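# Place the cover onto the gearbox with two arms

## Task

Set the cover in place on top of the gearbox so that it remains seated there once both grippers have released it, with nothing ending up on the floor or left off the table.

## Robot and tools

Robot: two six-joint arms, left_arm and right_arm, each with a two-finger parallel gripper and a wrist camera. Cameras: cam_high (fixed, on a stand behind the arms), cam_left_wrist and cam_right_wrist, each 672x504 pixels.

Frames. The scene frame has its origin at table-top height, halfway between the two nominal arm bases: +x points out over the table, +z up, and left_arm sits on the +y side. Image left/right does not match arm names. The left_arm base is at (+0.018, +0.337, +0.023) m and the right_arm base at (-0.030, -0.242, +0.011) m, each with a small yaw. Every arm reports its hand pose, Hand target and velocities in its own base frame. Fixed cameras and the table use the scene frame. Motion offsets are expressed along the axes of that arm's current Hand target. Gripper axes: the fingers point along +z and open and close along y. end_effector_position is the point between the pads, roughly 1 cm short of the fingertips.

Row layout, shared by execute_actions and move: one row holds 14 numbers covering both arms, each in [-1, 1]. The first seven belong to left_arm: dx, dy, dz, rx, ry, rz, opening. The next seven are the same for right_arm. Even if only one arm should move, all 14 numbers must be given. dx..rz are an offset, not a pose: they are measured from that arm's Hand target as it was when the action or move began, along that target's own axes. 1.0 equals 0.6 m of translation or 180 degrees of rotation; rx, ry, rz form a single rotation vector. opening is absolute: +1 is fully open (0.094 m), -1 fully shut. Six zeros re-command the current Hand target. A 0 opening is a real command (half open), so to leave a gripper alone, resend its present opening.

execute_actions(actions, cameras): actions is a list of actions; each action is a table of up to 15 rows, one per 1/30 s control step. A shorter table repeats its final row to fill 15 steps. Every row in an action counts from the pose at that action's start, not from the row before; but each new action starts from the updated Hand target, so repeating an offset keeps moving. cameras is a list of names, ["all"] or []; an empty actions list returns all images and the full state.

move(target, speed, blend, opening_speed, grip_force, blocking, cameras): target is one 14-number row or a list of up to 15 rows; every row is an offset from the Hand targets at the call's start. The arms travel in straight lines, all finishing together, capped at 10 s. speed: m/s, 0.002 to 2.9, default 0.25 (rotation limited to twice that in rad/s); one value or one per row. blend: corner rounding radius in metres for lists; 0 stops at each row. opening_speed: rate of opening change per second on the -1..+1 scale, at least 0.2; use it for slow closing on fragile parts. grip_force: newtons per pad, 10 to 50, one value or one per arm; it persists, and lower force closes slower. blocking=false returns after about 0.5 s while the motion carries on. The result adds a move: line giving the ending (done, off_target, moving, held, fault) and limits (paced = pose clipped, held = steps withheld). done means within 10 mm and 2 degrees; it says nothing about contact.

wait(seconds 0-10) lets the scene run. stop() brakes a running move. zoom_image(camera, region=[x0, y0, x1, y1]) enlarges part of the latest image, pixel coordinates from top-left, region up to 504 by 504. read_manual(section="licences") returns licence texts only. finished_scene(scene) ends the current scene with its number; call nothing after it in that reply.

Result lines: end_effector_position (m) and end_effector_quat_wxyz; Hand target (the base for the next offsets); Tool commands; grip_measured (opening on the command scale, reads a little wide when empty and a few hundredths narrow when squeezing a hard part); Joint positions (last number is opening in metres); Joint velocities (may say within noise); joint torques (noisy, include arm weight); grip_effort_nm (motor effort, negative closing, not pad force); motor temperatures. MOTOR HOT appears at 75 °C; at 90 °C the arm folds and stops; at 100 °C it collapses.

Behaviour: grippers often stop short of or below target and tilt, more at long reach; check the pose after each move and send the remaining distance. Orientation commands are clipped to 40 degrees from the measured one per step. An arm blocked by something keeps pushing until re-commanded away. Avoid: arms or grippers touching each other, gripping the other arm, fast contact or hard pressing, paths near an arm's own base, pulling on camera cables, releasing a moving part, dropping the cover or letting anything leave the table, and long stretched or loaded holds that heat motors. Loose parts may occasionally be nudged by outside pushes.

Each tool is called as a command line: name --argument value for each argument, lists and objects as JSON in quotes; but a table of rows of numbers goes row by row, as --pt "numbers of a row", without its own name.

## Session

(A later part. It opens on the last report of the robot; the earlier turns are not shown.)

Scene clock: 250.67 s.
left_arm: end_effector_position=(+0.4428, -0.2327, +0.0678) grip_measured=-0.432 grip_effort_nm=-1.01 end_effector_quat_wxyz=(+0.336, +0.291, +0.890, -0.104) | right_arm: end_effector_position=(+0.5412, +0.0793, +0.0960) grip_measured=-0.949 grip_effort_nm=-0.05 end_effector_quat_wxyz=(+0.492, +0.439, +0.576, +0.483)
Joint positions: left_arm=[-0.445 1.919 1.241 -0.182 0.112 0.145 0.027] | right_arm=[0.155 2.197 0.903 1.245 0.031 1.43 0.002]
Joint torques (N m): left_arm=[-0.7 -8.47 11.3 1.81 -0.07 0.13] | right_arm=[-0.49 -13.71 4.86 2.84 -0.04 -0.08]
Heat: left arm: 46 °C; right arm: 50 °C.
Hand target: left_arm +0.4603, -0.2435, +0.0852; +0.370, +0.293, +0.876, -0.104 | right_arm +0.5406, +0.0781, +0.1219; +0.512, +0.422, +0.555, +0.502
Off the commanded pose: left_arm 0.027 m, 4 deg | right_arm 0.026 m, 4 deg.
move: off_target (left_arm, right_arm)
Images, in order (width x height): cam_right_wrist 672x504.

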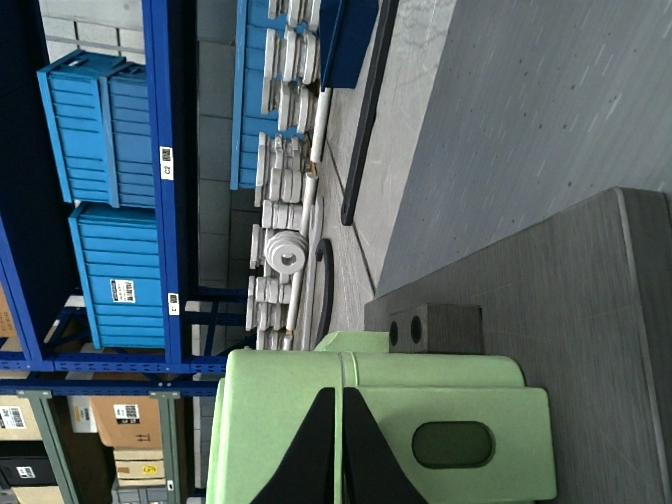

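move --target '[0.013,0,0.0012,0,0,0,-0.8,0,0,0,0,0,0,-0.95]' --speed 0.03 --cameras '["all"]'

zoom_image --camera "cam_high" --region '[362, 160, 474, 270]'

zoom_image --camera "cam_right_wrist" --region '[190, 330, 450, 504]'

Scene clock: 257.60 s.
left_arm: end_effector_position=(+0.4428, -0.2327, +0.0678) grip_measured=-0.432 grip_effort_nm=-1.01 end_effector_quat_wxyz=(+0.336, +0.291, +0.890, -0.104) | right_arm: end_effector_position=(+0.5412, +0.0793, +0.0960) grip_measured=-0.949 grip_effort_nm=-0.05 end_effector_quat_wxyz=(+0.492, +0.439, +0.576, +0.483)
Joint positions: left_arm=[-0.445 1.919 1.241 -0.181 0.112 0.145 0.027] | right_arm=[0.155 2.197 0.903 1.245 0.031 1.43 0.002]
Joint torques (N m): left_arm=[-0.39 -8.85 8.27 2.07 -0.04 0.15] | right_arm=[-0.5 -13.7 4.88 2.84 -0.04 -0.08]
Heat: left arm: 45 °C; right arm: 51 °C.
Hand target: left_arm +0.4564, -0.2404, +0.0792; +0.370, +0.293, +0.876, -0.104 | right_arm +0.5406, +0.0781, +0.1219; +0.512, +0.422, +0.555, +0.502
Off the commanded pose: left_arm 0.019 m, 4 deg | right_arm 0.026 m, 4 deg.
move: off_target (left_arm, right_arm)

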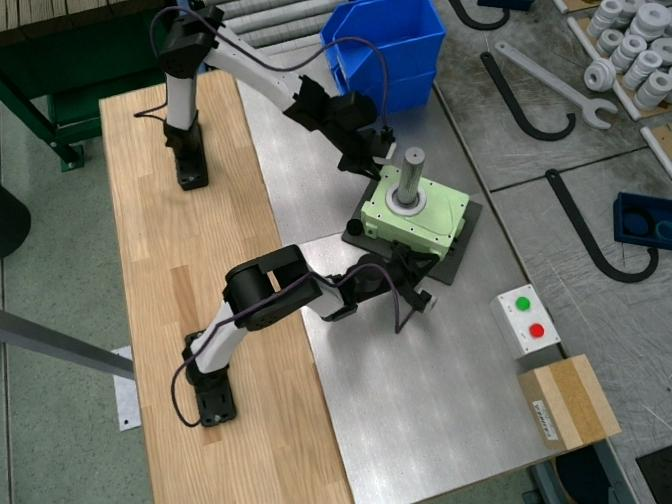

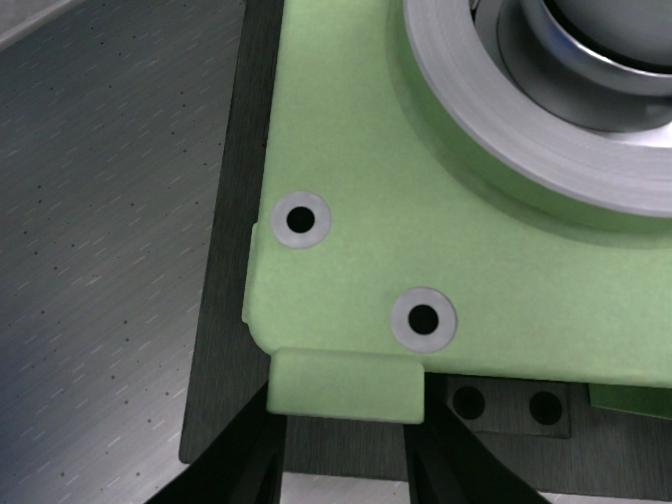

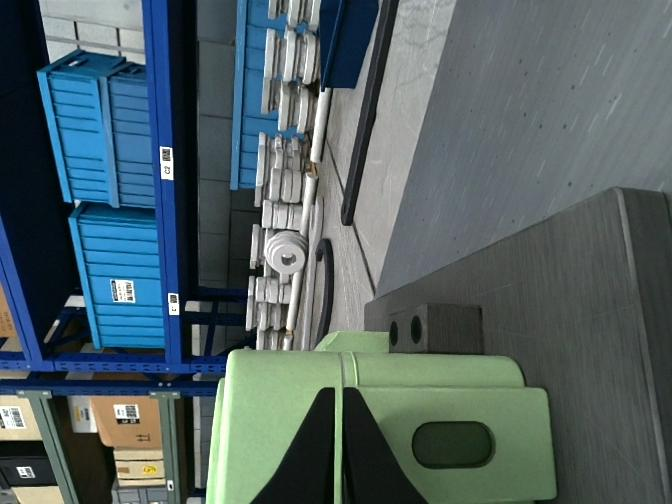

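Scaled by 4.500 from the camera's 672x504 image, which has a finer 960x720 frame.

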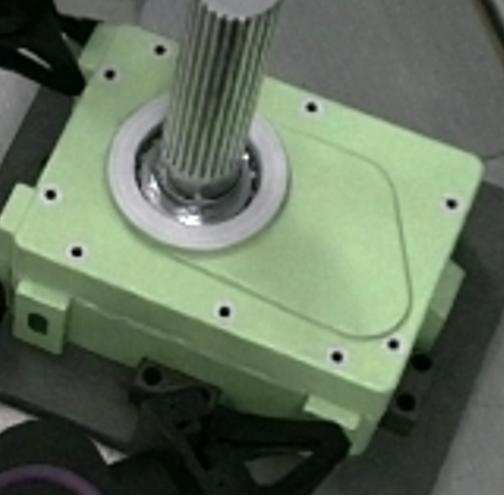

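Scaled by 1.938 from the camera's 672x504 image, which has a finer 960x720 frame.

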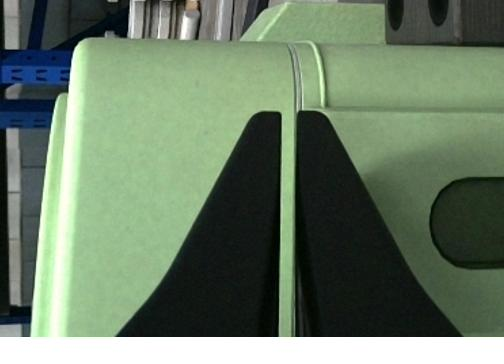

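move --pt "0 0 0 0 0 0 0.2 0 0 0 0 0 0 -0.95" --pt "-0.0355 0.0017 -0.168 0 0 0 0.2 0 0 -0.083 0 0 0 -0.95" --speed 0.08 --cameras '["all"]'

zoom_image --camera "cam_high" --region '[350, 140, 490, 280]'

Scene clock: 260.77 s.
left_arm: end_effector_position=(+0.4102, -0.2092, +0.1515) grip_measured=+0.198 grip_effort_nm=0.12 end_effector_quat_wxyz=(+0.356, +0.288, +0.883, -0.100) | right_arm: end_effector_position=(+0.4909, +0.0714, +0.0817) grip_measured=-0.949 grip_effort_nm=-0.05 end_effector_quat_wxyz=(+0.479, +0.449, +0.590, +0.470)
Joint positions: left_arm=[-0.43 1.659 1.241 -0.402 0.109 0.158 0.056] | right_arm=[0.155 2.108 0.68 1.329 0.031 1.43 0.002]
Joint torques (N m): left_arm=[0.62 -10.03 8.27 1.46 0.15 0.21] | right_arm=[-0.18 -12.85 4.14 3.33 0.01 -0.07]
Heat: left arm: 44 °C; right arm: 51 °C.
Hand target: left_arm +0.4098, -0.2086, +0.1654; +0.370, +0.293, +0.876, -0.104 | right_arm +0.4913, +0.0718, +0.1207; +0.512, +0.422, +0.555, +0.503
Off the commanded pose: left_arm 0.014 m, 2 deg | right_arm 0.039 m, 7 deg.
move: off_target (left_arm, right_arm)

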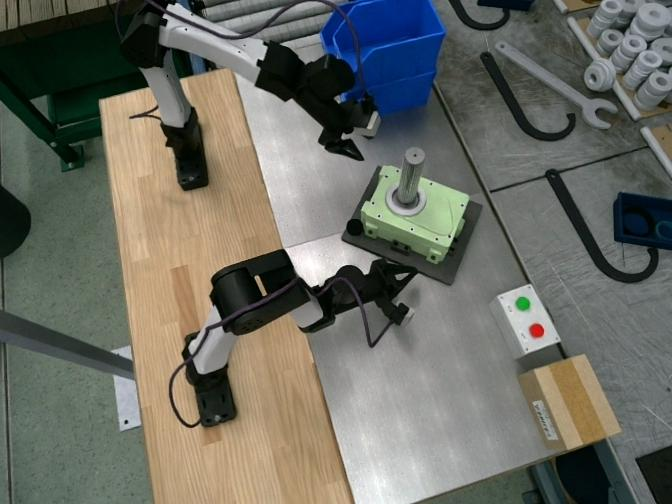

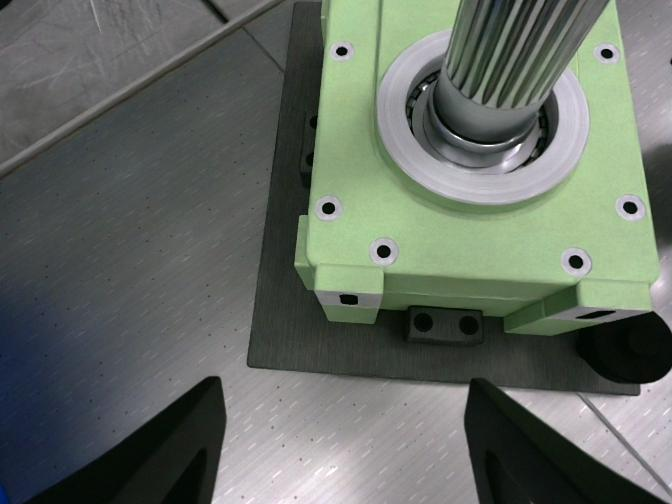

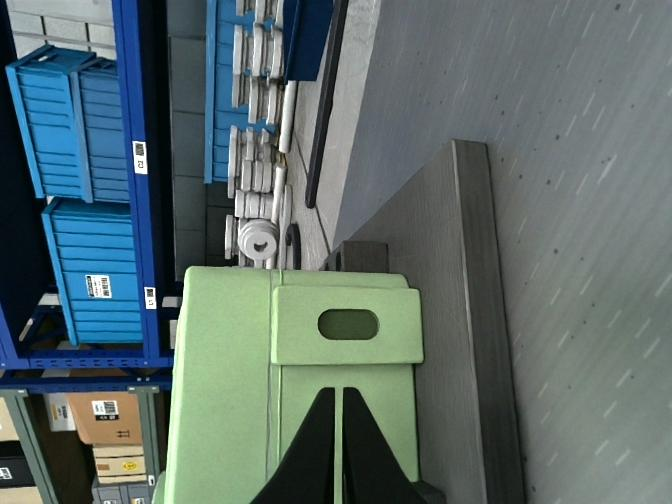

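Scaled by 3.600 from the camera's 672x504 image, which has a finer 960x720 frame.

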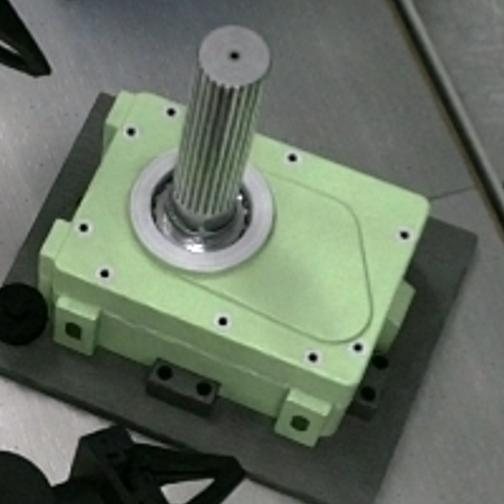

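finished_scene --scene 2

The scene is finished: the task was done.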